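## Task

Lift each bottle with a white label from the tray and set it upright in a free crate slot. Every other bottle must remain standing in its original place, on the tray or in the crate, and neither the crate nor the tray may end up tipped or shifted.

## Robot and tools

Robot: two six-joint arms, left_arm and right_arm, each ending in a four-digit hand with sixteen motors (index, middle, ring, thumb). left_arm has a left hand and right_arm a right hand, and each hand mirrors the other. Cameras: cam_high, cam_low, cam_left_wrist and cam_right_wrist.

Frames. Positions and velocities in results use the scene frame. Its origin sits at table-top height, halfway between the two nominal arm bases. +z points up, +x points out over the table, and left_arm is on the +y side. Image left and right do not follow these names. Each hand has a hand point with its own axes: +z runs along the straight fingers toward the tips, and +y points out of the palm face. On the right hand +x runs across the palm away from the thumb; on the left hand +x points toward the thumb. The palm face lies about 0.062 m on the -y side of the hand point, and straight fingertips reach roughly 0.12 to 0.16 m along +z. A rigid mast sticks out behind the wrist and can strike objects.

The row. Every arm or hand command is one row of 48 numbers, each in [-1, 1], and both arms are always included. Numbers 1-6 are left_arm dx, dy, dz, rx, ry, rz. Numbers 7-22 are the left hand motors in this order: index_mcp, index_abd, index_pip, index_dip, middle_mcp, middle_abd, middle_pip, middle_dip, ring_mcp, ring_abd, ring_pip, ring_dip, thumb_cmc, thumb_axl, thumb_mcp, thumb_ipl. Number 23 is left current_limit and 24 is left speed. Numbers 25-48 repeat this layout for right_arm.

The six pose numbers are an offset, not a pose. They are measured from the arm's Hand target at the start of the action or move, along that Hand target's own axes. A value of 1.0 is 0.6 m for dx, dy, dz, or 180 degrees for the rotation vector rx, ry, rz. All six zero means the arm holds its Hand target, and repeating the same offset moves the arm further each time. The controller clips any commanded turn to within 32 degrees of the measured orientation.

The sixteen motor numbers are absolute hinge goals, scaled linearly between each hinge's two stops. Lower values curl the fingers toward the palm. Fingers are straight near _mcp +0.75, _abd 0, _pip +0.58 and _dip +0.70. For the thumb, straight is near thumb_cmc +0.71, thumb_axl +0.68, thumb_mcp +0.23 and thumb_ipl +0.17; lowering thumb_cmc swings the thumb in front of the palm. A zero is a real goal, not 'unchanged'. To leave a hand as it is, copy back its hand_goal, hand_current_limit and hand_speed. current_limit maps -1..+1 to 0..550 mA per motor, and a very low value may leave fingers too weak to move. speed maps to (speed+1)/2 of 8.5 rad/s. Both start at +0.4 and -0.6 and keep whatever value was written last.

Tools.
execute_actions(actions, cameras): actions is a list of actions, and each action holds up to 15 rows, one per 1/30 s step. A short table repeats its final row. Every row counts from the Hand target at the start of that action. An empty list returns the state with all camera images.
move(target, speed, blend, stop_force, zero, blocking, cameras): sends each hand point in a straight line to the offset in target, given as one row or a list of up to 15 rows, all measured from the same starting Hand targets. speed is in m/s, 0.002-3.6, default 0.25, and turning speed is capped at twice that in rad/s. blend, in m, rounds the corners in a list. stop_force, 3-120 N, ends an arm's path once its wrist sensor feels that much push; it is not reliable while the hand rotates, and should be left out when pulling away from a contact. zero (only with stop_force) re-zeroes the sensor first. blocking=false returns early but cannot be combined with stop_force. The move has a 10 s cap and avoids nothing in its way.
wait(seconds 0-10). stop() brakes a running move. zoom_image(camera, region [x0,y0,x1,y1] pixels, up to 504 per side). zero_wrist_force(arm). read_manual() returns licence text only. finished_scene(scene 1-3) ends the scene and cannot be undone.

Results give, per arm: Hand target (the next offsets start from it), end_effector_position (m) and quat_wxyz, velocities, joint positions and torques, wrist force and torque in the hand axes, and the per-motor hand_goal, hand_measured, hand_current_ma and hand_state (moving, goal, blocked, overload). A move adds a 'move:' line with its outcome, such as done, off_target, held or fault, plus the limits that acted. done only means the arm reached its target pose; it does not mean nothing was touched. A hand often settles a little short of its target; send the missing distance as a further offset.

Hazards. A force of about 150 N or a joint torque limit (wrist joints 26.3 N m) stops the arm for 10 s. Because the arms are stiff, aiming even slightly past a firm surface can cause this, so approach slowly and use a modest stop_force. Do not let the arms or hands collide; a clearance check guards the arms but not closing fingers. A motor that stays at 495 mA or more for 5 s shuts down, so grip only as hard as needed. Holding loads or straining toward unreachable poses heats motors, and at 85 °C the arm brakes. Keep paths away from an arm's own base. Do not drop or throw bottles, knock over neighbours, bump the tray or crate, or let anything leave the table. Release a bottle only once it is standing still in its slot.

Each tool is called after ">>>" as a command line: name --argument value for each argument, lists and objects as JSON in quotes; but a table of rows of numbers goes row by row, as --pt "numbers of a row", without its own name.

## Session

>>> execute_actions --actions '[]'

>>> zoom_image --camera "cam_high" --region '[330, 60, 630, 310]'

>>> zoom_image --camera "cam_low" --region '[300, 140, 640, 320]'

Scene clock: 0.00 s.
left_arm: end_effector_position=(+0.6228, +0.2645, +0.2845) hand_goal=(+0.754, +0.000, +0.576, +0.696, +0.754, +0.000, +0.576, +0.696, +0.754, +0.000, +0.576, +0.696, +0.714, +0.678, +0.226, +0.168) hand_measured=(+0.754, +0.000, +0.576, +0.696, +0.754, +0.000, +0.576, +0.696, +0.754, +0.000, +0.576, +0.696, +0.714, +0.678, +0.226, +0.168) hand_current_ma=(+0, +0, +0, +0, +0, +0, +0, +0, +0, +0, +0, +0, +0, +0, +0, +0) hand_state=(goal, goal, goal, goal, goal, goal, goal, goal, goal, goal, goal, goal, goal, goal, goal, goal) hand_current_limit=0.40 hand_speed=-0.60 end_effector_quat_wxyz=(-0.528, +0.791, -0.290, -0.106) | right_arm: end_effector_position=(+0.6997, -0.2235, +0.3619) hand_goal=(+0.754, +0.000, +0.576, +0.696, +0.754, +0.000, +0.576, +0.696, +0.754, +0.000, +0.576, +0.696, +0.714, +0.678, +0.226, +0.168) hand_measured=(+0.754, +0.000, +0.576, +0.696, +0.754, +0.000, +0.576, +0.696, +0.754, +0.000, +0.576, +0.696, +0.714, +0.678, +0.226, +0.168) hand_current_ma=(+0, +0, +0, +0, +0, +0, +0, +0, +0, +0, +0, +0, +0, +0, +0, +0) hand_state=(goal, goal, goal, goal, goal, goal, goal, goal, goal, goal, goal, goal, goal, goal, goal, goal) hand_current_limit=0.40 hand_speed=-0.60 end_effector_quat_wxyz=(-0.026, +0.917, +0.290, +0.272)
Joint positions: left_arm=[2.81 -1.952 -1.416 -1.72 2.673 1.705] | right_arm=[0.336 -1.211 1.411 -2.323 -1.532 1.295]
Joint velocities: within noise
Joint torques (N m): no reading
Wrist force (N): no reading
Wrist torque (N m): no reading
Wrist force, peak (N): no reading
Hand target: left_arm +0.6228, +0.2645, +0.2845; -0.528, +0.791, -0.290, -0.106 | right_arm +0.6997, -0.2235, +0.3619; -0.026, +0.917, +0.290, +0.272

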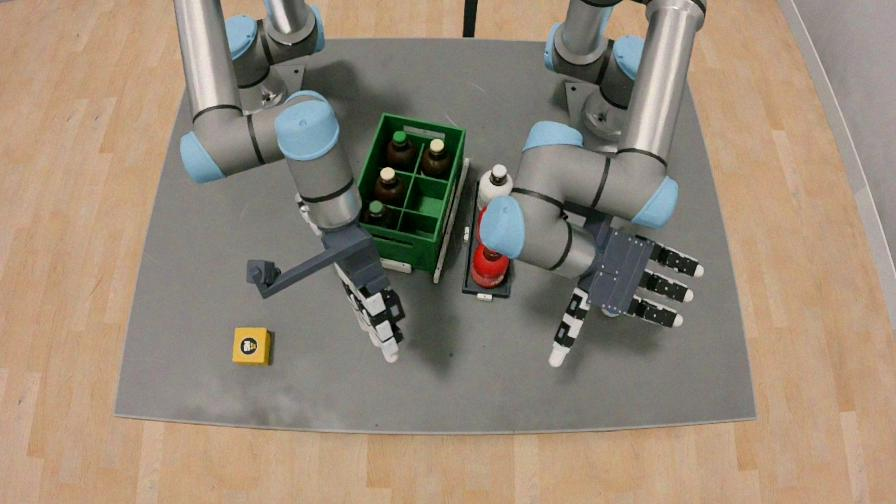

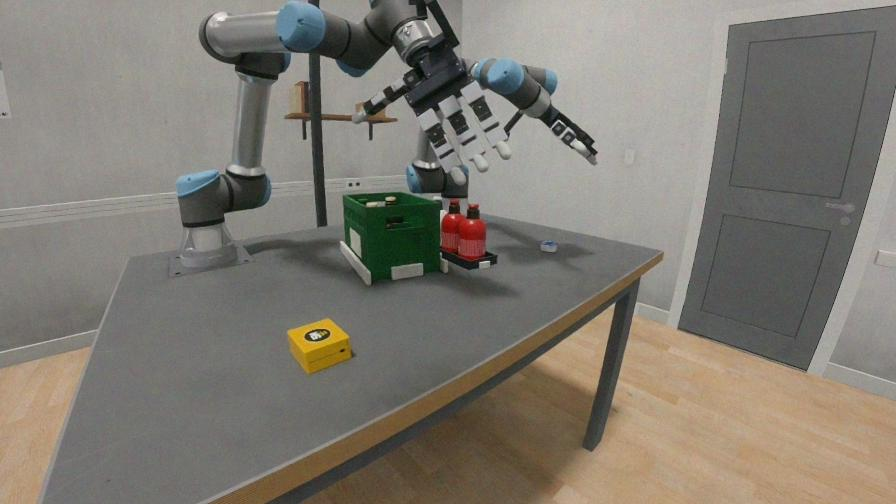

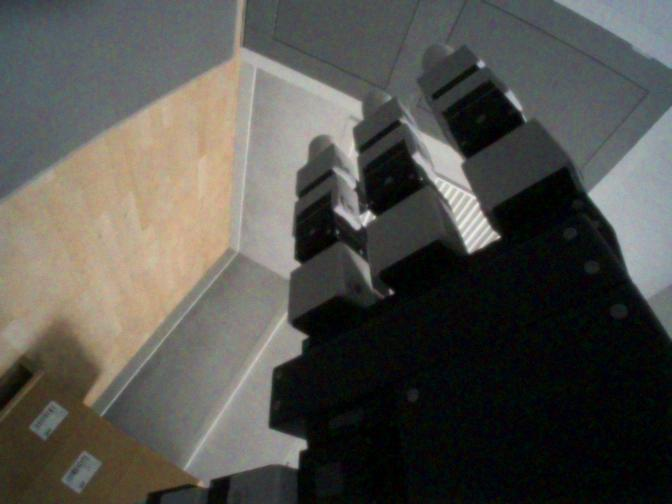

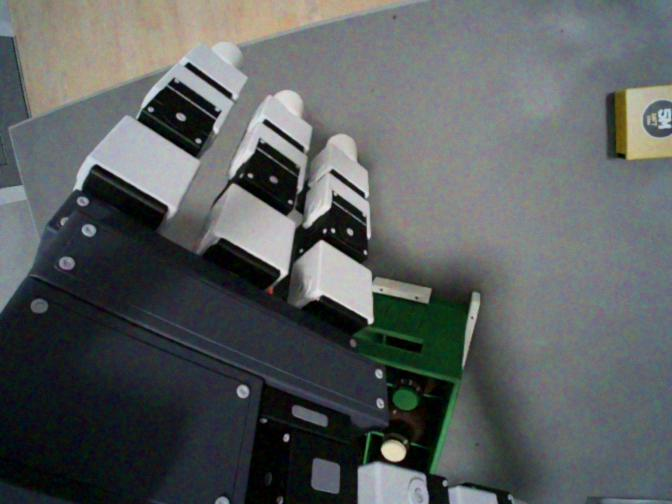

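Scaled by 1.680 from the camera's 896x504 image, which has a finer 1280x720 frame.

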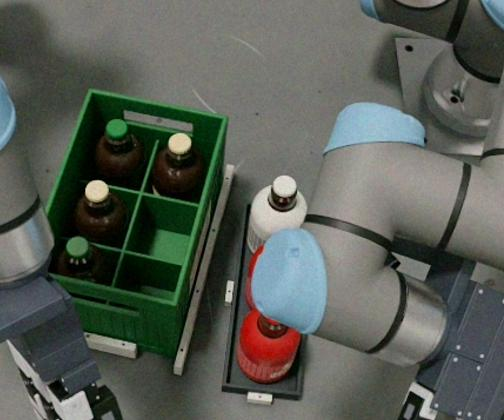

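Scaled by 1.482 from the camera's 896x504 image, which has a finer 1280x720 frame.

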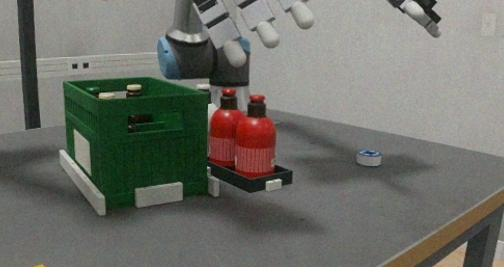

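>>> execute_actions --actions '[]' --cameras '["cam_high","cam_low","cam_left_wrist"]'

Scene clock: 30.73 s.
left_arm: end_effector_position=(+0.6228, +0.2645, +0.2845) hand_goal=(+0.754, +0.000, +0.576, +0.696, +0.754, +0.000, +0.576, +0.696, +0.754, +0.000, +0.576, +0.696, +0.714, +0.678, +0.226, +0.168) hand_measured=(+0.748, +0.000, +0.576, +0.696, +0.748, +0.000, +0.576, +0.696, +0.748, +0.000, +0.576, +0.696, +0.710, +0.678, +0.226, +0.168) hand_current_ma=(-24, +0, +2, +0, -22, +0, +2, +0, -23, +0, +2, +0, -15, -2, -1, -1) hand_state=(goal, goal, goal, goal, goal, goal, goal, goal, goal, goal, goal, goal, goal, goal, goal, goal) hand_current_limit=0.40 hand_speed=-0.60 end_effector_quat_wxyz=(-0.528, +0.791, -0.290, -0.106) | right_arm: end_effector_position=(+0.6997, -0.2235, +0.3619) hand_goal=(+0.754, +0.000, +0.576, +0.696, +0.754, +0.000, +0.576, +0.696, +0.754, +0.000, +0.576, +0.696, +0.714, +0.678, +0.226, +0.168) hand_measured=(+0.754, +0.000, +0.576, +0.696, +0.754, +0.000, +0.576, +0.696, +0.754, +0.000, +0.576, +0.696, +0.714, +0.678, +0.224, +0.168) hand_current_ma=(-5, +0, +4, +0, -5, +0, +4, +0, -5, +0, +4, +0, +1, -4, -10, -2) hand_state=(goal, goal, goal, goal, goal, goal, goal, goal, goal, goal, goal, goal, goal, goal, goal, goal) hand_current_limit=0.40 hand_speed=-0.60 end_effector_quat_wxyz=(-0.026, +0.917, +0.290, +0.272)
Joint positions: left_arm=[2.81 -1.952 -1.416 -1.72 2.673 1.705] | right_arm=[0.336 -1.211 1.411 -2.323 -1.532 1.295]
Joint velocities: within noise
Joint torques (N m): left_arm=[-0.25 42.26 20.37 1.99 1.83 -0.14] | right_arm=[-0.7 -40.19 -22.2 -2.83 0.13 -0.11]
Wrist force (N): left_arm=[0.1 -0.1 -0.2] | right_arm=[0.0 0.1 -0.2]
Wrist torque (N m): left_arm=[0.01 -0.01 0.01] | right_arm=[0.03 0.01 0.00]
Wrist force, peak (N): left_arm=[0.3 0.1 -0.2] | right_arm=[0.0 0.2 -0.3]
Hand target: left_arm +0.6228, +0.2645, +0.2845; -0.528, +0.791, -0.290, -0.106 | right_arm +0.6997, -0.2235, +0.3619; -0.026, +0.917, +0.290, +0.272
Images, in order (width x height): cam_high 896x504, cam_low 896x504, cam_left_wrist 672x504.

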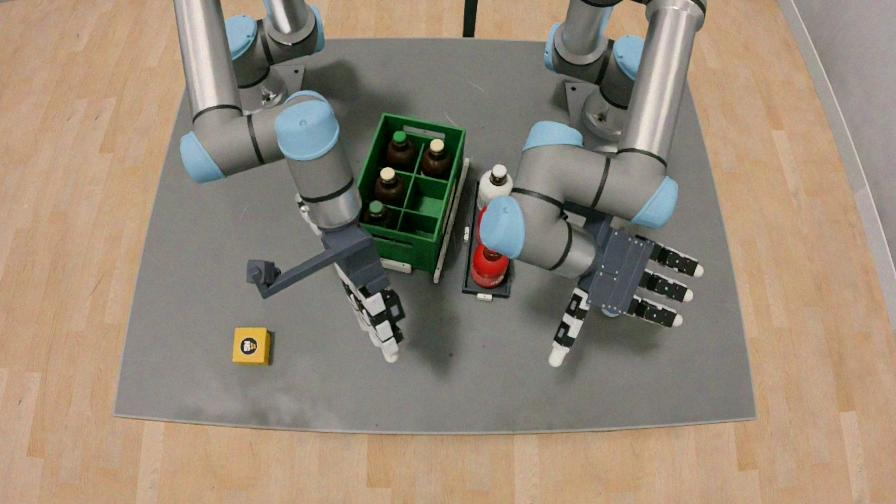

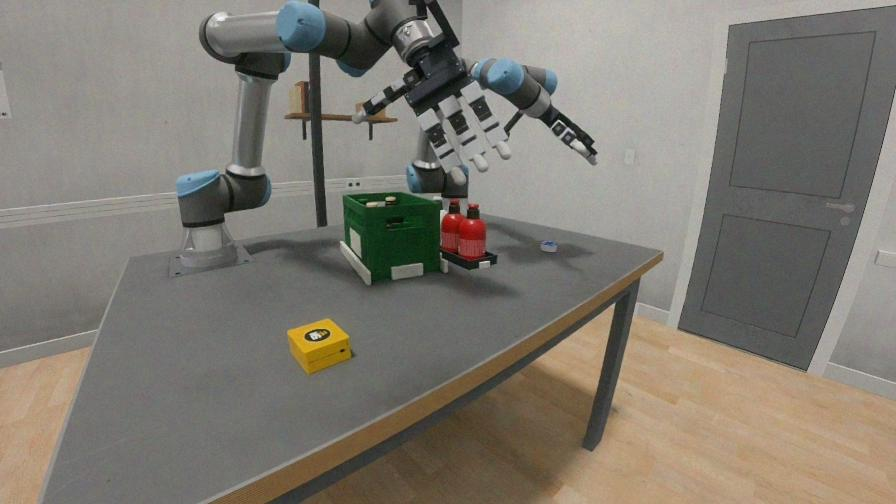

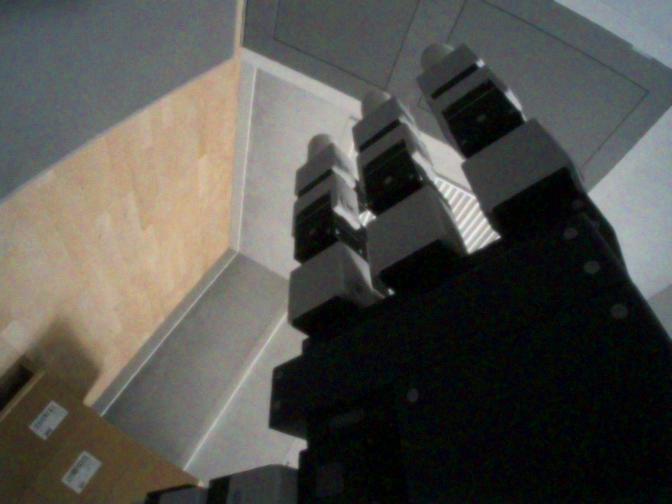

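>>> zoom_image --camera "cam_high" --region '[340, 90, 540, 310]'

Scaled by 2.291 from the camera's 896x504 image, which has a finer 1280x720 frame.

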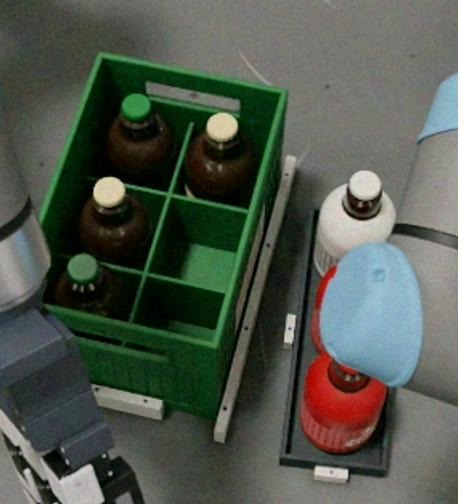

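>>> move --target '[-0.3738,0.0368,-0.1045,-0.045,-0.2549,-0.2688,0.754,0,0.576,0.696,0.754,0,0.576,0.696,0.754,0,0.576,0.696,0.714,0.678,0.226,0.168,0.4,-0.6,-0.603,0.115,-0.448,0,0,0,0.754,0,0.576,0.696,0.754,0,0.576,0.696,0.754,0,0.576,0.696,0.714,0.678,0.226,0.168,0.4,-0.6]' --speed 0.3 --cameras '["cam_high"]'

Scene clock: 125.07 s.
left_arm: end_effector_position=(+0.4200, +0.2798, +0.4001) hand_goal=(+0.754, +0.000, +0.576, +0.696, +0.754, +0.000, +0.576, +0.696, +0.754, +0.000, +0.576, +0.696, +0.714, +0.678, +0.226, +0.168) hand_measured=(+0.746, +0.000, +0.576, +0.696, +0.746, +0.000, +0.576, +0.696, +0.746, +0.000, +0.576, +0.696, +0.708, +0.678, +0.226, +0.168) hand_current_ma=(-32, +0, +1, +0, -29, +0, +1, +0, -30, +0, +1, +0, -21, -2, -1, -1) hand_state=(goal, goal, goal, goal, goal, goal, goal, goal, goal, goal, goal, goal, goal, goal, goal, goal) hand_current_limit=0.40 hand_speed=-0.60 end_effector_quat_wxyz=(-0.539, +0.770, +0.281, -0.197) | right_arm: end_effector_position=(+0.3602, -0.5236, +0.4125) hand_goal=(+0.754, +0.000, +0.576, +0.696, +0.754, +0.000, +0.576, +0.696, +0.754, +0.000, +0.576, +0.696, +0.714, +0.678, +0.226, +0.168) hand_measured=(+0.754, +0.000, +0.576, +0.696, +0.754, +0.000, +0.576, +0.696, +0.754, +0.000, +0.576, +0.696, +0.714, +0.678, +0.224, +0.168) hand_current_ma=(-5, +0, +4, +0, -5, +0, +4, +0, -5, +0, +4, +0, +1, -4, -11, -2) hand_state=(goal, goal, goal, goal, goal, goal, goal, goal, goal, goal, goal, goal, goal, goal, goal, goal) hand_current_limit=0.40 hand_speed=-0.60 end_effector_quat_wxyz=(-0.026, +0.917, +0.290, +0.272)
Joint positions: left_arm=[2.807 -1.813 -1.2 -2.87 2.068 0.2] | right_arm=[-0.575 -2.408 2.135 -1.626 -1.118 0.45]
Joint torques (N m): left_arm=[5.63 44.86 10.68 -2.68 -0.88 -2.99] | right_arm=[-9.24 -0.16 -35.03 -0.79 2.57 -3.1]
Wrist force (N): left_arm=[-0.2 -0.2 0.0] | right_arm=[-0.4 0.4 -0.3]
Wrist torque (N m): left_arm=[-0.06 -0.01 -0.05] | right_arm=[0.09 0.04 0.11]
Wrist force, peak (N): left_arm=[-0.8 -0.9 0.0] | right_arm=[-0.9 0.3 -1.0]
Hand target: left_arm +0.4200, +0.2798, +0.4001; -0.539, +0.770, +0.281, -0.197 | right_arm +0.3602, -0.5236, +0.4125; -0.026, +0.917, +0.290, +0.272
Off the commanded pose: left_arm 0.000 m, 0 deg | right_arm 0.000 m, 0 deg.
move: done
Images, in order (width x height): cam_high 896x504.

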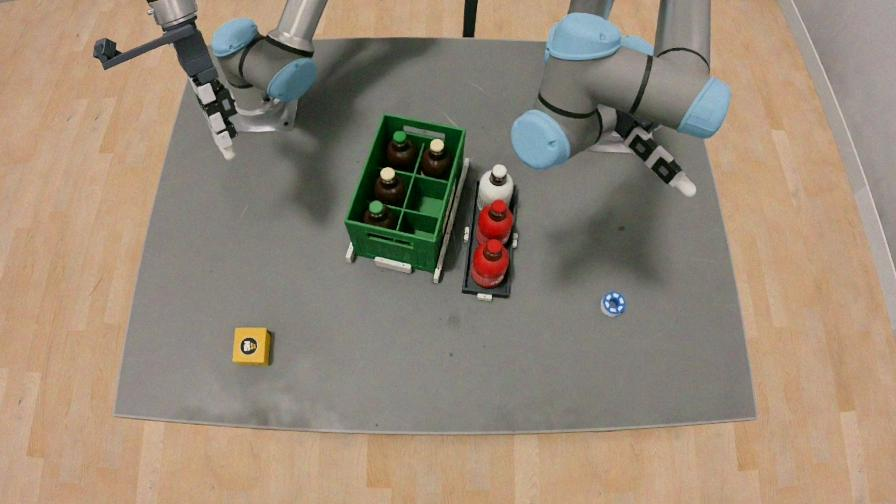

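>>> move --target '[0,0,0,0.1111,0,0,0.342,-0.13,-0.445,0.478,0.342,0.13,-0.445,0.478,1.0,0,0.576,0.696,-0.657,0.678,0.225,-0.243,0.4,-0.6,0,0,0,0,0,0,0.754,0,0.576,0.696,0.754,0,0.576,0.696,0.754,0,0.576,0.696,0.714,0.678,0.226,0.168,0.4,-0.6]' --speed 0.3

>>> move --pt "-0.0643 0 -0.0766 0 0.3056 0 0.342 -0.13 -0.445 0.478 0.342 0.13 -0.445 0.478 1.0 0 0.576 0.696 -0.657 0.678 0.225 -0.243 0.4 -0.6 0 0 0 0 0 0 0.754 0 0.576 0.696 0.754 0 0.576 0.696 0.754 0 0.576 0.696 0.714 0.678 0.226 0.168 0.4 -0.6" --pt "-0.1648 0.0333 -0.1446 0 0.6389 0 0.342 -0.13 -0.445 0.478 0.342 0.13 -0.445 0.478 1.0 0 0.576 0.696 -0.657 0.678 0.225 -0.243 0.4 -0.6 0 0 0 0 0 0 0.754 0 0.576 0.696 0.754 0 0.576 0.696 0.754 0 0.576 0.696 0.714 0.678 0.226 0.168 0.4 -0.6" --pt "-0.2852 0.0833 -0.2154 0 0.9889 0 0.342 -0.13 -0.445 0.478 0.342 0.13 -0.445 0.478 1.0 0 0.576 0.696 -0.657 0.678 0.225 -0.243 0.4 -0.6 0 0 0 0 0 0 0.754 0 0.576 0.696 0.754 0 0.576 0.696 0.754 0 0.576 0.696 0.714 0.678 0.226 0.168 0.4 -0.6" --speed 0.4 --blend 0.03 --cameras '["cam_high","cam_left_wrist"]'

Scene clock: 142.60 s.
left_arm: end_effector_position=(+0.4206, +0.2796, +0.4003) hand_goal=(+0.342, -0.130, -0.444, +0.478, +0.342, +0.130, -0.444, +0.478, +1.000, +0.000, +0.576, +0.696, -0.656, +0.678, +0.226, -0.242) hand_measured=(+0.336, -0.126, -0.440, +0.480, +0.336, +0.126, -0.440, +0.480, +0.978, +0.000, +0.576, +0.696, -0.652, +0.678, +0.226, -0.238) hand_current_ma=(-19, +11, +12, +9, -19, -12, +12, +8, -94, +0, +0, +0, +10, -2, -1, +14) hand_state=(goal, goal, goal, goal, goal, goal, goal, goal, blocked, goal, goal, goal, goal, goal, goal, goal) hand_current_limit=0.40 hand_speed=-0.60 end_effector_quat_wxyz=(-0.632, +0.696, +0.252, -0.230) | right_arm: end_effector_position=(+0.3602, -0.5236, +0.4125) hand_goal=(+0.754, +0.000, +0.576, +0.696, +0.754, +0.000, +0.576, +0.696, +0.754, +0.000, +0.576, +0.696, +0.714, +0.678, +0.226, +0.168) hand_measured=(+0.754, +0.000, +0.576, +0.696, +0.754, +0.000, +0.576, +0.696, +0.754, +0.000, +0.576, +0.696, +0.714, +0.678, +0.224, +0.168) hand_current_ma=(-5, +0, +4, +0, -5, +0, +4, +0, -5, +0, +4, +0, +1, -4, -11, -2) hand_state=(goal, goal, goal, goal, goal, goal, goal, goal, goal, goal, goal, goal, goal, goal, goal, goal) hand_current_limit=0.40 hand_speed=-0.60 end_effector_quat_wxyz=(-0.026, +0.917, +0.290, +0.272)
Joint positions: left_arm=[2.775 -1.96 -1.117 -3.096 2.073 0.054] | right_arm=[-0.576 -2.408 2.135 -1.626 -1.118 0.45]
Joint torques (N m): left_arm=[6.41 51.34 8.67 1.01 1.57 2.13] | right_arm=[-8.36 -0.11 -34.2 -1 2.41 -2.68]
Wrist force (N): left_arm=[-0.2 -0.5 0.1] | right_arm=[-0.4 0.2 -0.6]
Wrist torque (N m): left_arm=[-0.03 -0.06 -0.26] | right_arm=[0.09 0.04 0.10]
Wrist force, peak (N): left_arm=[0.4 2.1 -1.0] | right_arm=[-0.6 0.3 -0.4]
Hand target: left_arm +0.4206, +0.2796, +0.4003; -0.632, +0.696, +0.252, -0.230 (not the last commanded pose) | right_arm +0.3602, -0.5236, +0.4125; -0.026, +0.917, +0.290, +0.272
Off the commanded pose: left_arm 0.001 m, 5 deg | right_arm 0.000 m, 0 deg.
move: held (left_arm; a check stopped the path); limits=held
pose unreachable (left arm): on one or more control steps of this call, first in action 0 (counted from 0), this arm could not follow its commanded pose, so it was not sent that pose on those steps. It may still have moved: this result reports where it is.
cause: moving toward the commanded pose would bring two parts of the arm too close to each other (joints 4 (wrist 1) to 6 (wrist 3) lie between them).

Scene clock: 147.50 s.
left_arm: end_effector_position=(+0.3748, +0.0675, +0.3632) hand_goal=(+0.342, -0.130, -0.444, +0.478, +0.342, +0.130, -0.444, +0.478, +1.000, +0.000, +0.576, +0.696, -0.656, +0.678, +0.226, -0.242) hand_measured=(+0.336, -0.126, -0.442, +0.480, +0.336, +0.126, -0.442, +0.480, +0.978, +0.000, +0.576, +0.696, -0.654, +0.678, +0.226, -0.238) hand_current_ma=(-20, +9, +9, +9, -19, -11, +9, +8, -93, +0, +0, +0, +7, -2, -1, +14) hand_state=(goal, goal, goal, goal, goal, goal, goal, goal, blocked, goal, goal, goal, goal, goal, goal, goal) hand_current_limit=0.40 hand_speed=-0.60 end_effector_quat_wxyz=(-0.263, +0.242, -0.627, +0.692) | right_arm: end_effector_position=(+0.3602, -0.5236, +0.4125) hand_goal=(+0.754, +0.000, +0.576, +0.696, +0.754, +0.000, +0.576, +0.696, +0.754, +0.000, +0.576, +0.696, +0.714, +0.678, +0.226, +0.168) hand_measured=(+0.754, +0.000, +0.576, +0.696, +0.754, +0.000, +0.576, +0.696, +0.754, +0.000, +0.576, +0.696, +0.714, +0.678, +0.224, +0.168) hand_current_ma=(-5, +0, +4, +0, -5, +0, +4, +0, -5, +0, +4, +0, +1, -4, -11, -2) hand_state=(goal, goal, goal, goal, goal, goal, goal, goal, goal, goal, goal, goal, goal, goal, goal, goal) hand_current_limit=0.40 hand_speed=-0.60 end_effector_quat_wxyz=(-0.026, +0.917, +0.290, +0.272)
Joint positions: left_arm=[2.969 -1.054 -2.171 -2.937 5.372 -0.08] | right_arm=[-0.576 -2.408 2.135 -1.626 -1.118 0.45]
Joint torques (N m): left_arm=[7.62 -10.58 27.88 4.03 1.31 -2.74] | right_arm=[-9.34 0.05 -33.94 -1.08 2.39 -2.68]
Wrist force (N): left_arm=[0.2 -0.6 -0.2] | right_arm=[-0.4 0.2 -0.3]
Wrist torque (N m): left_arm=[-0.04 -0.12 -0.08] | right_arm=[0.08 0.02 0.11]
Wrist force, peak (N): left_arm=[0.3 -1.0 -0.1] | right_arm=[-0.5 0.3 -0.5]
Hand target: left_arm +0.3748, +0.0674, +0.3632; -0.263, +0.242, -0.627, +0.692 | right_arm +0.3602, -0.5236, +0.4125; -0.026, +0.917, +0.290, +0.272
Off the commanded pose: left_arm 0.000 m, 0 deg | right_arm 0.000 m, 0 deg.
move: done
Images, in order (width x height): cam_high 896x504, cam_left_wrist 672x504.

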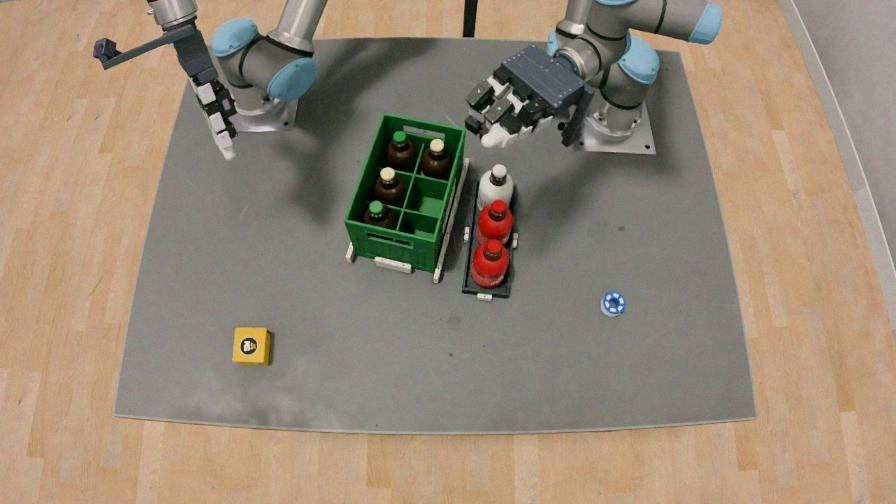

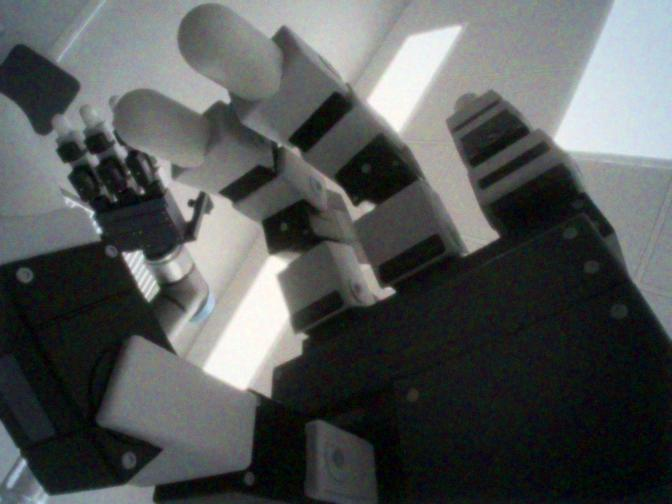

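>>> move --target '[0,0,0,0.1419,0,0,0.342,-0.13,-0.445,0.478,0.342,0.13,-0.445,0.478,1.0,0,0.576,0.696,-0.657,0.678,0.225,-0.243,0.4,-0.6,0,0,0,0,0,0,0.754,0,0.576,0.696,0.754,0,0.576,0.696,0.754,0,0.576,0.696,0.714,0.678,0.226,0.168,0.4,-0.6]' --speed 0.3 --cameras '["cam_high"]'

>>> zoom_image --camera "cam_high" --region '[420, 100, 560, 240]'

Scene clock: 162.10 s.
left_arm: end_effector_position=(+0.3748, +0.0675, +0.3632) hand_goal=(+0.342, -0.130, -0.444, +0.478, +0.342, +0.130, -0.444, +0.478, +1.000, +0.000, +0.576, +0.696, -0.656, +0.678, +0.226, -0.242) hand_measured=(+0.336, -0.126, -0.442, +0.480, +0.336, +0.126, -0.442, +0.480, +0.984, +0.000, +0.576, +0.696, -0.654, +0.678, +0.226, -0.238) hand_current_ma=(-26, +9, +5, +9, -23, -10, +5, +8, -64, +0, +0, +0, +7, -2, +2, +14) hand_state=(goal, goal, goal, goal, goal, goal, goal, goal, goal, goal, goal, goal, goal, goal, goal, goal) hand_current_limit=0.40 hand_speed=-0.60 end_effector_quat_wxyz=(-0.310, +0.178, -0.459, +0.814) | right_arm: end_effector_position=(+0.3602, -0.5236, +0.4125) hand_goal=(+0.754, +0.000, +0.576, +0.696, +0.754, +0.000, +0.576, +0.696, +0.754, +0.000, +0.576, +0.696, +0.714, +0.678, +0.226, +0.168) hand_measured=(+0.754, +0.000, +0.576, +0.696, +0.754, +0.000, +0.576, +0.696, +0.754, +0.000, +0.576, +0.696, +0.714, +0.678, +0.224, +0.168) hand_current_ma=(-5, +0, +4, +0, -5, +0, +4, +0, -5, +0, +4, +0, +1, -4, -11, -2) hand_state=(goal, goal, goal, goal, goal, goal, goal, goal, goal, goal, goal, goal, goal, goal, goal, goal) hand_current_limit=0.40 hand_speed=-0.60 end_effector_quat_wxyz=(-0.026, +0.917, +0.290, +0.272)
Joint positions: left_arm=[2.98 -0.977 -2.538 -2.111 5.274 -0.394] | right_arm=[-0.576 -2.408 2.135 -1.626 -1.118 0.45]
Joint torques (N m): left_arm=[-8.18 -14.17 12.81 4.79 -1.93 -3.11] | right_arm=[-8.96 0.73 -33.22 -1.21 2.54 -2.66]
Wrist force (N): left_arm=[0.3 -1.0 -0.4] | right_arm=[-0.3 0.1 -0.3]
Wrist torque (N m): left_arm=[-0.08 -0.20 -0.03] | right_arm=[0.05 0.02 0.11]
Wrist force, peak (N): left_arm=[0.1 -1.3 -0.4] | right_arm=[-0.6 0.2 -0.5]
Hand target: left_arm +0.3748, +0.0674, +0.3632; -0.310, +0.178, -0.459, +0.814 | right_arm +0.3602, -0.5236, +0.4125; -0.026, +0.917, +0.290, +0.272
Off the commanded pose: left_arm 0.000 m, 0 deg | right_arm 0.000 m, 0 deg.
move: done
Images, in order (width x height): cam_high 896x504.

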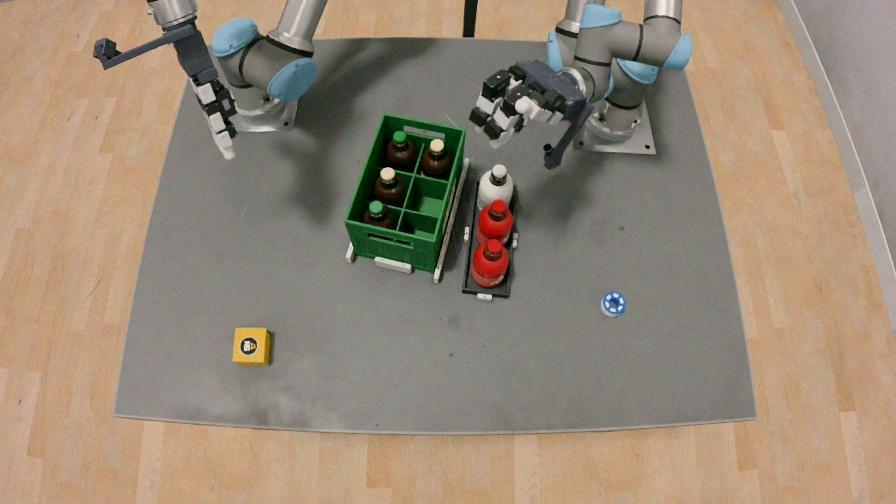

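Scaled by 3.600 from the camera's 896x504 image, which has a finer 1280x720 frame.

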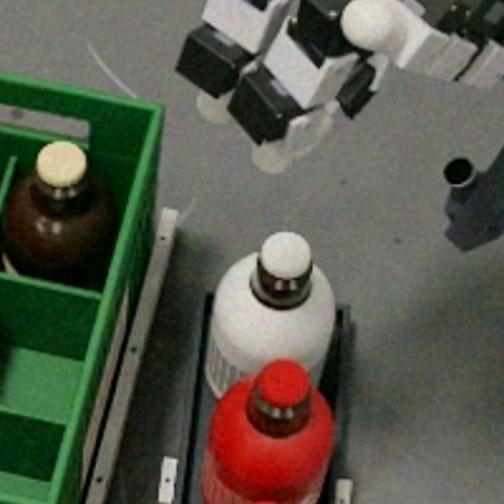

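>>> move --pt "0 0 0 -0.2835 0 0 0.342 -0.13 -0.445 0.478 0.342 0.13 -0.445 0.478 1.0 0 0.576 0.696 -0.657 0.678 0.225 -0.243 0.4 -0.6 0 0 0 0 0 0 0.754 0 0.576 0.696 0.754 0 0.576 0.696 0.754 0 0.576 0.696 0.714 0.678 0.226 0.168 0.4 -0.6" --pt "0.0068 0.1895 -0.1303 -0.2835 0 0 0.342 -0.13 -0.445 0.478 0.342 0.13 -0.445 0.478 1.0 0 0.576 0.696 -0.657 0.678 0.225 -0.243 0.4 -0.6 0 0 0 0 0 0 0.754 0 0.576 0.696 0.754 0 0.576 0.696 0.754 0 0.576 0.696 0.714 0.678 0.226 0.168 0.4 -0.6" --speed 0.3 --cameras '["all"]'

>>> zoom_image --camera "cam_high" --region '[420, 80, 580, 240]'

Scene clock: 176.60 s.
left_arm: end_effector_position=(+0.3658, +0.0705, +0.2256) hand_goal=(+0.342, -0.130, -0.444, +0.478, +0.342, +0.130, -0.444, +0.478, +1.000, +0.000, +0.576, +0.696, -0.656, +0.678, +0.226, -0.242) hand_measured=(+0.334, -0.126, -0.442, +0.480, +0.336, +0.126, -0.442, +0.480, +0.984, +0.000, +0.576, +0.696, -0.654, +0.678, +0.226, -0.238) hand_current_ma=(-26, +9, +5, +9, -24, -10, +5, +8, -63, +0, +0, +0, +7, -2, +2, +14) hand_state=(goal, goal, goal, goal, goal, goal, goal, goal, goal, goal, goal, goal, goal, goal, goal, goal) hand_current_limit=0.40 hand_speed=-0.60 end_effector_quat_wxyz=(+0.203, -0.294, +0.764, -0.537) | right_arm: end_effector_position=(+0.3602, -0.5236, +0.4125) hand_goal=(+0.754, +0.000, +0.576, +0.696, +0.754, +0.000, +0.576, +0.696, +0.754, +0.000, +0.576, +0.696, +0.714, +0.678, +0.226, +0.168) hand_measured=(+0.754, +0.000, +0.576, +0.696, +0.754, +0.000, +0.576, +0.696, +0.754, +0.000, +0.576, +0.696, +0.714, +0.678, +0.224, +0.168) hand_current_ma=(-5, +0, +4, +0, -5, +0, +4, +0, -5, +0, +4, +0, +1, -4, -11, -2) hand_state=(goal, goal, goal, goal, goal, goal, goal, goal, goal, goal, goal, goal, goal, goal, goal, goal) hand_current_limit=0.40 hand_speed=-0.60 end_effector_quat_wxyz=(-0.026, +0.917, +0.290, +0.272)
Joint positions: left_arm=[2.844 -1.356 -2.116 -3.212 5.217 0.197] | right_arm=[-0.576 -2.408 2.135 -1.626 -1.118 0.45]
Joint torques (N m): left_arm=[-6.61 -0.47 11.59 3.09 -1.1 -2.64] | right_arm=[-7.29 -0.54 -33.77 -1.11 2.3 -2.65]
Wrist force (N): left_arm=[-0.4 -0.7 0.0] | right_arm=[-0.3 0.1 -0.3]
Wrist torque (N m): left_arm=[-0.02 0.03 -0.12] | right_arm=[0.07 0.02 0.11]
Wrist force, peak (N): left_arm=[-0.4 -2.0 -0.3] | right_arm=[-0.5 0.1 -0.5]
Hand target: left_arm +0.3658, +0.0705, +0.2255; +0.203, -0.294, +0.764, -0.537 | right_arm +0.3602, -0.5236, +0.4125; -0.026, +0.917, +0.290, +0.272
Off the commanded pose: left_arm 0.000 m, 0 deg | right_arm 0.000 m, 0 deg.
move: done

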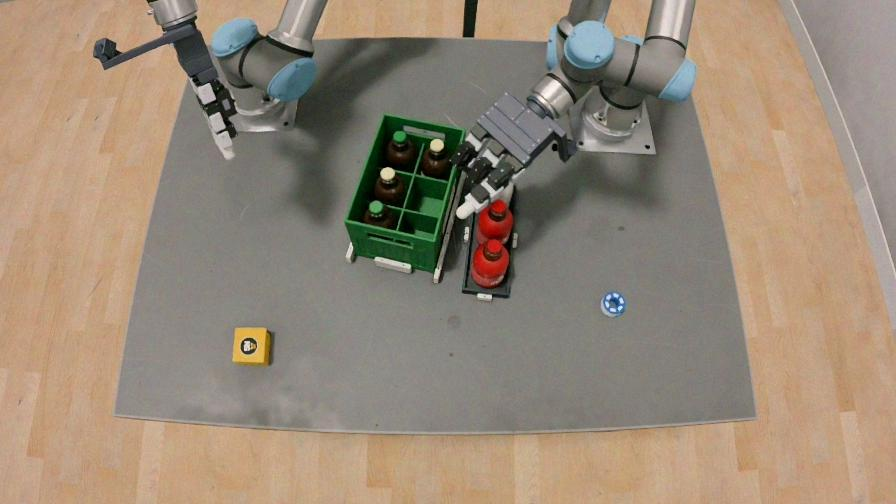

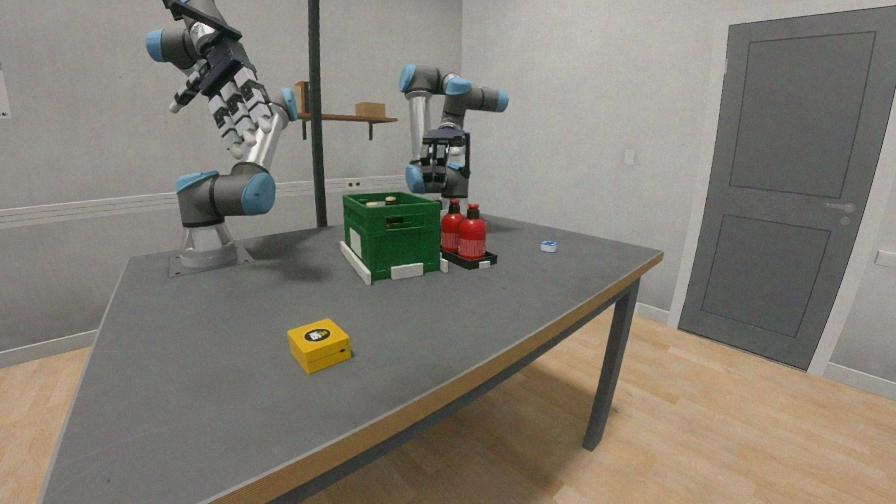

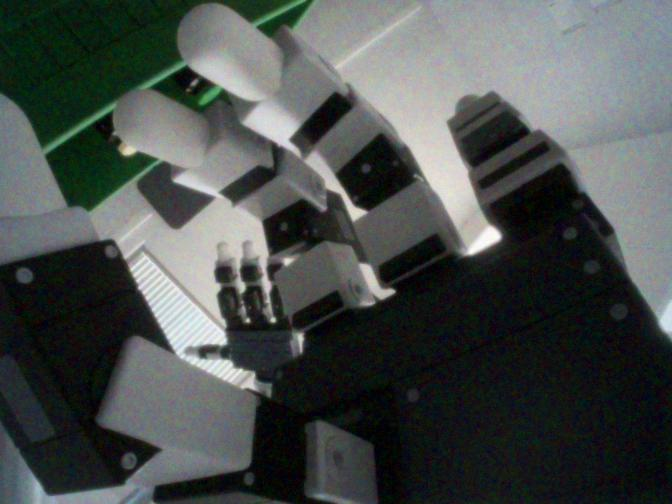

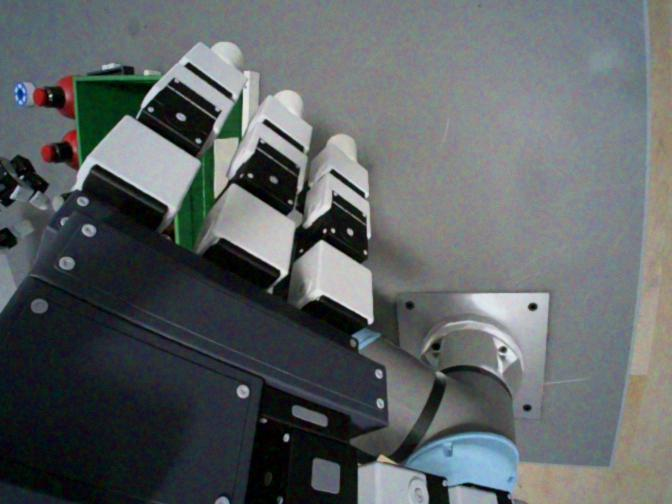

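Scaled by 3.150 from the camera's 896x504 image, which has a finer 1280x720 frame.

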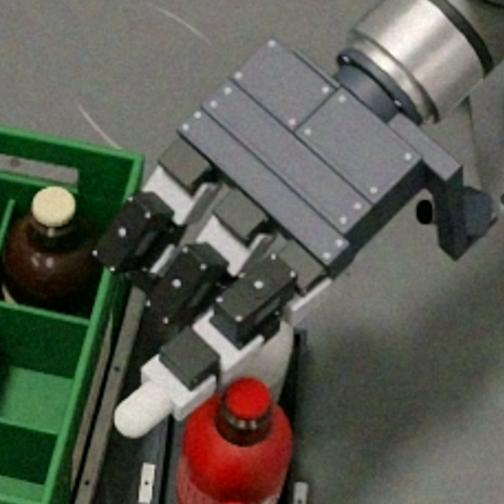

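>>> move --target '[0,0.0313,0.0114,0,0,0,0.342,-0.13,-0.445,0.478,0.342,0.13,-0.445,0.478,1.0,0,0.576,0.696,-0.657,0.678,0.225,-0.243,0.4,-0.6,0,0,0,0,0,0,0.754,0,0.576,0.696,0.754,0,0.576,0.696,0.754,0,0.576,0.696,0.714,0.678,0.226,0.168,0.4,-0.6]' --speed 0.15 --cameras '["cam_left_wrist","cam_low"]'

>>> zoom_image --camera "cam_low" --region '[370, 100, 520, 280]'

Scene clock: 183.63 s.
left_arm: end_effector_position=(+0.3658, +0.0704, +0.2056) hand_goal=(+0.342, -0.130, -0.444, +0.478, +0.342, +0.130, -0.444, +0.478, +1.000, +0.000, +0.576, +0.696, -0.656, +0.678, +0.226, -0.242) hand_measured=(+0.334, -0.126, -0.442, +0.480, +0.336, +0.126, -0.442, +0.480, +0.984, +0.000, +0.576, +0.696, -0.654, +0.678, +0.226, -0.238) hand_current_ma=(-26, +9, +5, +9, -24, -10, +5, +8, -63, +0, +0, +0, +7, -2, +2, +14) hand_state=(goal, goal, goal, goal, goal, goal, goal, goal, goal, goal, goal, goal, goal, goal, goal, goal) hand_current_limit=0.40 hand_speed=-0.60 end_effector_quat_wxyz=(+0.203, -0.294, +0.764, -0.537) | right_arm: end_effector_position=(+0.3602, -0.5236, +0.4125) hand_goal=(+0.754, +0.000, +0.576, +0.696, +0.754, +0.000, +0.576, +0.696, +0.754, +0.000, +0.576, +0.696, +0.714, +0.678, +0.226, +0.168) hand_measured=(+0.754, +0.000, +0.576, +0.696, +0.754, +0.000, +0.576, +0.696, +0.754, +0.000, +0.576, +0.696, +0.714, +0.678, +0.224, +0.168) hand_current_ma=(-5, +0, +4, +0, -5, +0, +4, +0, -5, +0, +4, +0, +1, -4, -11, -2) hand_state=(goal, goal, goal, goal, goal, goal, goal, goal, goal, goal, goal, goal, goal, goal, goal, goal) hand_current_limit=0.40 hand_speed=-0.60 end_effector_quat_wxyz=(-0.026, +0.917, +0.290, +0.272)
Joint positions: left_arm=[2.844 -1.376 -2.155 -3.153 5.217 0.197] | right_arm=[-0.576 -2.408 2.135 -1.626 -1.118 0.45]
Joint torques (N m): left_arm=[-7.27 -0.45 9.78 2.93 -1.11 -2.63] | right_arm=[-7.9 -0.99 -33.9 -1 2.21 -2.74]
Wrist force (N): left_arm=[-0.2 -0.7 0.1] | right_arm=[-0.4 0.1 -0.3]
Wrist torque (N m): left_arm=[-0.03 0.01 -0.11] | right_arm=[0.06 0.04 0.10]
Wrist force, peak (N): left_arm=[-0.3 -1.0 0.2] | right_arm=[-0.7 0.1 -0.4]
Hand target: left_arm +0.3658, +0.0704, +0.2055; +0.203, -0.294, +0.764, -0.537 | right_arm +0.3602, -0.5236, +0.4125; -0.026, +0.917, +0.290, +0.272
Off the commanded pose: left_arm 0.000 m, 0 deg | right_arm 0.000 m, 0 deg.
move: done
Images, in order (width x height): cam_low 896x504, cam_left_wrist 672x504.

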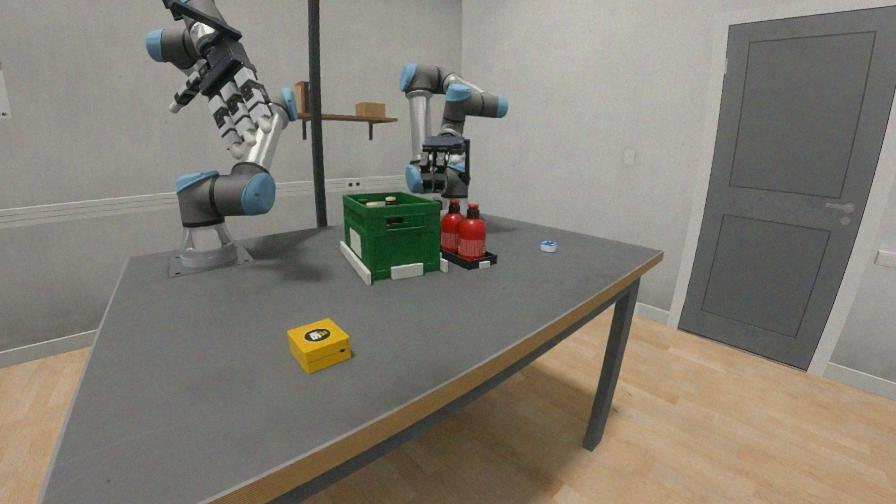

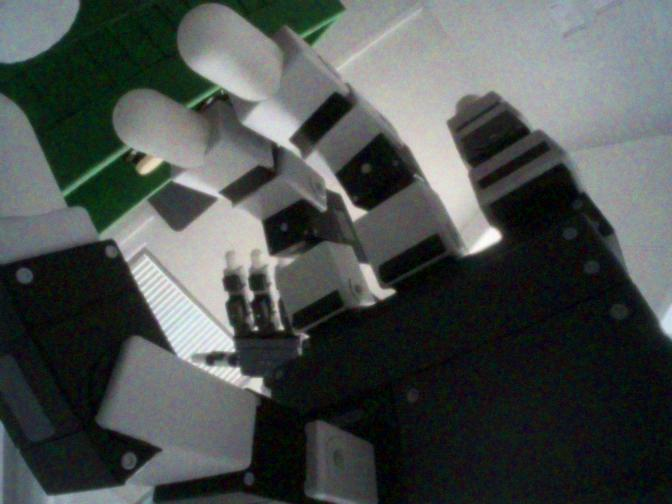

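Scaled by 2.800 from the camera's 896x504 image, which has a finer 1280x720 frame.

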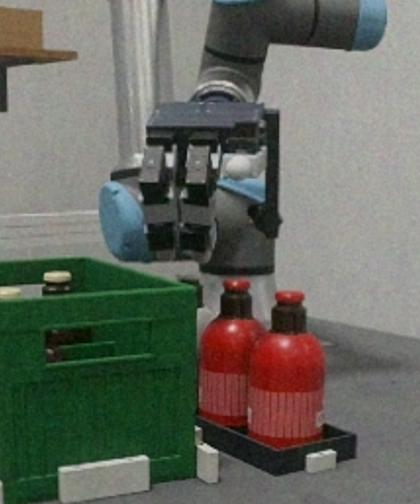

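>>> move --target '[0,0.0188,0.0068,0,0,0,0.342,-0.13,-0.445,0.478,0.342,0.13,-0.445,0.478,1.0,0,0.576,0.696,-0.657,0.678,0.225,-0.243,0.4,-0.6,0,0,0,0,0,0,0.754,0,0.576,0.696,0.754,0,0.576,0.696,0.754,0,0.576,0.696,0.714,0.678,0.226,0.168,0.4,-0.6]' --speed 0.1 --cameras '["cam_left_wrist","cam_high"]'

>>> zoom_image --camera "cam_left_wrist" --region '[0, 0, 300, 260]'

>>> zoom_image --camera "cam_high" --region '[440, 100, 560, 240]'

Scene clock: 190.63 s.
left_arm: end_effector_position=(+0.3657, +0.0704, +0.1936) hand_goal=(+0.342, -0.130, -0.444, +0.478, +0.342, +0.130, -0.444, +0.478, +1.000, +0.000, +0.576, +0.696, -0.656, +0.678, +0.226, -0.242) hand_measured=(+0.334, -0.126, -0.442, +0.480, +0.336, +0.126, -0.442, +0.480, +0.984, +0.000, +0.576, +0.696, -0.654, +0.678, +0.226, -0.238) hand_current_ma=(-26, +9, +5, +9, -24, -10, +5, +8, -63, +0, +0, +0, +7, -2, +2, +14) hand_state=(goal, goal, goal, goal, goal, goal, goal, goal, goal, goal, goal, goal, goal, goal, goal, goal) hand_current_limit=0.40 hand_speed=-0.60 end_effector_quat_wxyz=(+0.203, -0.294, +0.764, -0.537) | right_arm: end_effector_position=(+0.3602, -0.5236, +0.4125) hand_goal=(+0.754, +0.000, +0.576, +0.696, +0.754, +0.000, +0.576, +0.696, +0.754, +0.000, +0.576, +0.696, +0.714, +0.678, +0.226, +0.168) hand_measured=(+0.754, +0.000, +0.576, +0.696, +0.754, +0.000, +0.576, +0.696, +0.754, +0.000, +0.576, +0.696, +0.714, +0.678, +0.224, +0.168) hand_current_ma=(-5, +0, +4, +0, -5, +0, +4, +0, -5, +0, +4, +0, +1, -4, -11, -2) hand_state=(goal, goal, goal, goal, goal, goal, goal, goal, goal, goal, goal, goal, goal, goal, goal, goal) hand_current_limit=0.40 hand_speed=-0.60 end_effector_quat_wxyz=(-0.026, +0.917, +0.290, +0.272)
Joint positions: left_arm=[2.844 -1.389 -2.178 -3.116 5.217 0.197] | right_arm=[-0.576 -2.408 2.135 -1.626 -1.118 0.45]
Joint torques (N m): left_arm=[-6.56 0.68 10.23 2.81 -0.91 -2.9] | right_arm=[-8.4 -0.35 -33.51 -0.87 2.46 -3.01]
Wrist force (N): left_arm=[-0.1 -0.6 0.0] | right_arm=[-0.4 0.2 -0.2]
Wrist torque (N m): left_arm=[-0.01 -0.02 -0.10] | right_arm=[0.06 0.03 0.10]
Wrist force, peak (N): left_arm=[-0.3 -0.9 0.2] | right_arm=[-0.6 0.4 -0.5]
Hand target: left_arm +0.3657, +0.0704, +0.1935; +0.203, -0.294, +0.764, -0.537 | right_arm +0.3602, -0.5236, +0.4125; -0.026, +0.917, +0.290, +0.272
Off the commanded pose: left_arm 0.000 m, 0 deg | right_arm 0.000 m, 0 deg.
move: done
Images, in order (width x height): cam_high 896x504, cam_left_wrist 672x504.

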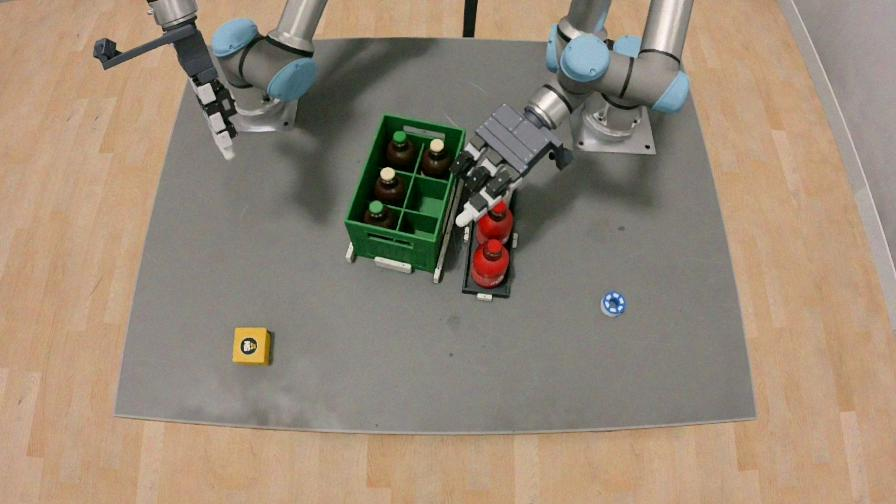

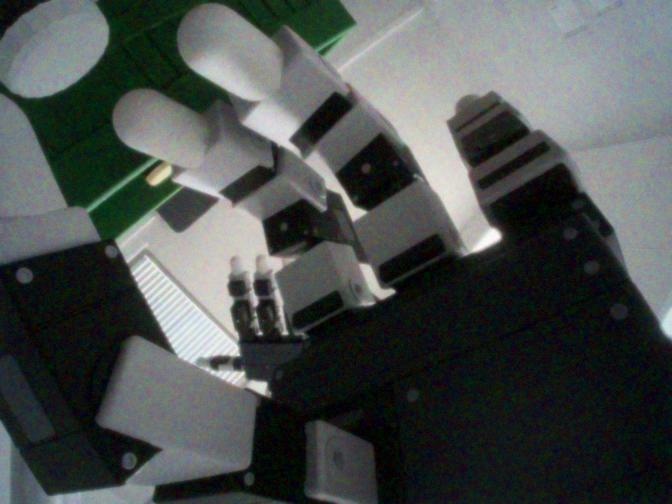

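Scaled by 1.680 from the camera's 672x504 image, which has a finer 960x720 frame.

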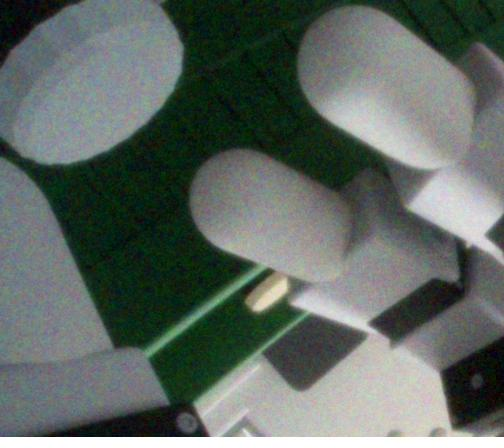

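Scaled by 3.600 from the camera's 896x504 image, which has a finer 1280x720 frame.

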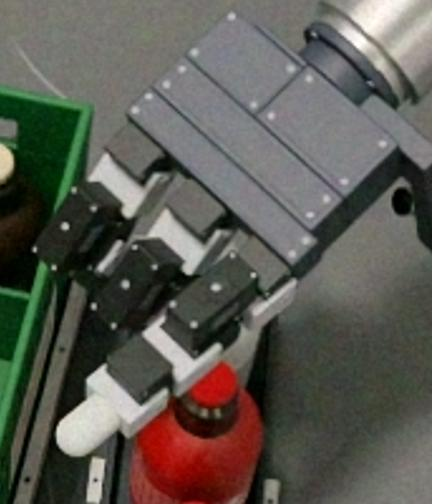

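>>> move --target '[0.002,0.0057,-0.0157,0,0,0,0.342,-0.13,-0.445,0.478,0.342,0.13,-0.445,0.478,1.0,0,0.576,0.696,-0.657,0.678,0.225,-0.243,0.4,-0.6,0,0,0,0,0,0,0.754,0,0.576,0.696,0.754,0,0.576,0.696,0.754,0,0.576,0.696,0.714,0.678,0.226,0.168,0.4,-0.6]' --speed 0.1 --cameras '["cam_left_wrist"]'

Scene clock: 222.90 s.
left_arm: end_effector_position=(+0.3583, +0.0769, +0.1935) hand_goal=(+0.342, -0.130, -0.444, +0.478, +0.342, +0.130, -0.444, +0.478, +1.000, +0.000, +0.576, +0.696, -0.656, +0.678, +0.226, -0.242) hand_measured=(+0.334, -0.126, -0.442, +0.480, +0.336, +0.126, -0.442, +0.480, +0.984, +0.000, +0.576, +0.696, -0.654, +0.678, +0.226, -0.238) hand_current_ma=(-26, +9, +5, +9, -24, -10, +5, +8, -63, +0, +0, +0, +7, -2, +2, +14) hand_state=(goal, goal, goal, goal, goal, goal, goal, goal, goal, goal, goal, goal, goal, goal, goal, goal) hand_current_limit=0.40 hand_speed=-0.60 end_effector_quat_wxyz=(+0.203, -0.294, +0.764, -0.537) | right_arm: end_effector_position=(+0.3602, -0.5236, +0.4125) hand_goal=(+0.754, +0.000, +0.576, +0.696, +0.754, +0.000, +0.576, +0.696, +0.754, +0.000, +0.576, +0.696, +0.714, +0.678, +0.226, +0.168) hand_measured=(+0.754, +0.000, +0.576, +0.696, +0.754, +0.000, +0.576, +0.696, +0.754, +0.000, +0.576, +0.696, +0.714, +0.678, +0.224, +0.168) hand_current_ma=(-5, +0, +4, +0, -5, +0, +4, +0, -5, +0, +4, +0, +1, -4, -11, -2) hand_state=(goal, goal, goal, goal, goal, goal, goal, goal, goal, goal, goal, goal, goal, goal, goal, goal) hand_current_limit=0.40 hand_speed=-0.60 end_effector_quat_wxyz=(-0.026, +0.917, +0.290, +0.272)
Joint positions: left_arm=[2.861 -1.36 -2.201 -3.126 5.233 0.205] | right_arm=[-0.576 -2.408 2.135 -1.626 -1.118 0.45]
Joint torques (N m): left_arm=[6.55 23.13 10.81 -1.47 1.82 2.07] | right_arm=[-8.08 0.03 -34.35 -1.2 2.34 -2.83]
Wrist force (N): left_arm=[-0.1 -0.6 0.1] | right_arm=[-0.5 0.1 -0.2]
Wrist torque (N m): left_arm=[-0.01 -0.01 -0.28] | right_arm=[0.06 0.04 0.10]
Wrist force, peak (N): left_arm=[-0.4 -0.9 0.2] | right_arm=[-0.6 0.5 -0.2]
Hand target: left_arm +0.3582, +0.0770, +0.1935; +0.203, -0.294, +0.764, -0.537 | right_arm +0.3602, -0.5236, +0.4125; -0.026, +0.917, +0.290, +0.272
Off the commanded pose: left_arm 0.000 m, 0 deg | right_arm 0.000 m, 0 deg.
move: done
Images, in order (width x height): cam_left_wrist 672x504.

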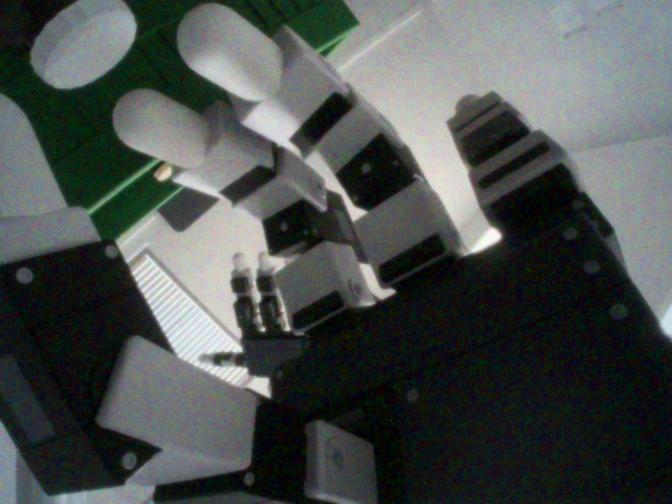

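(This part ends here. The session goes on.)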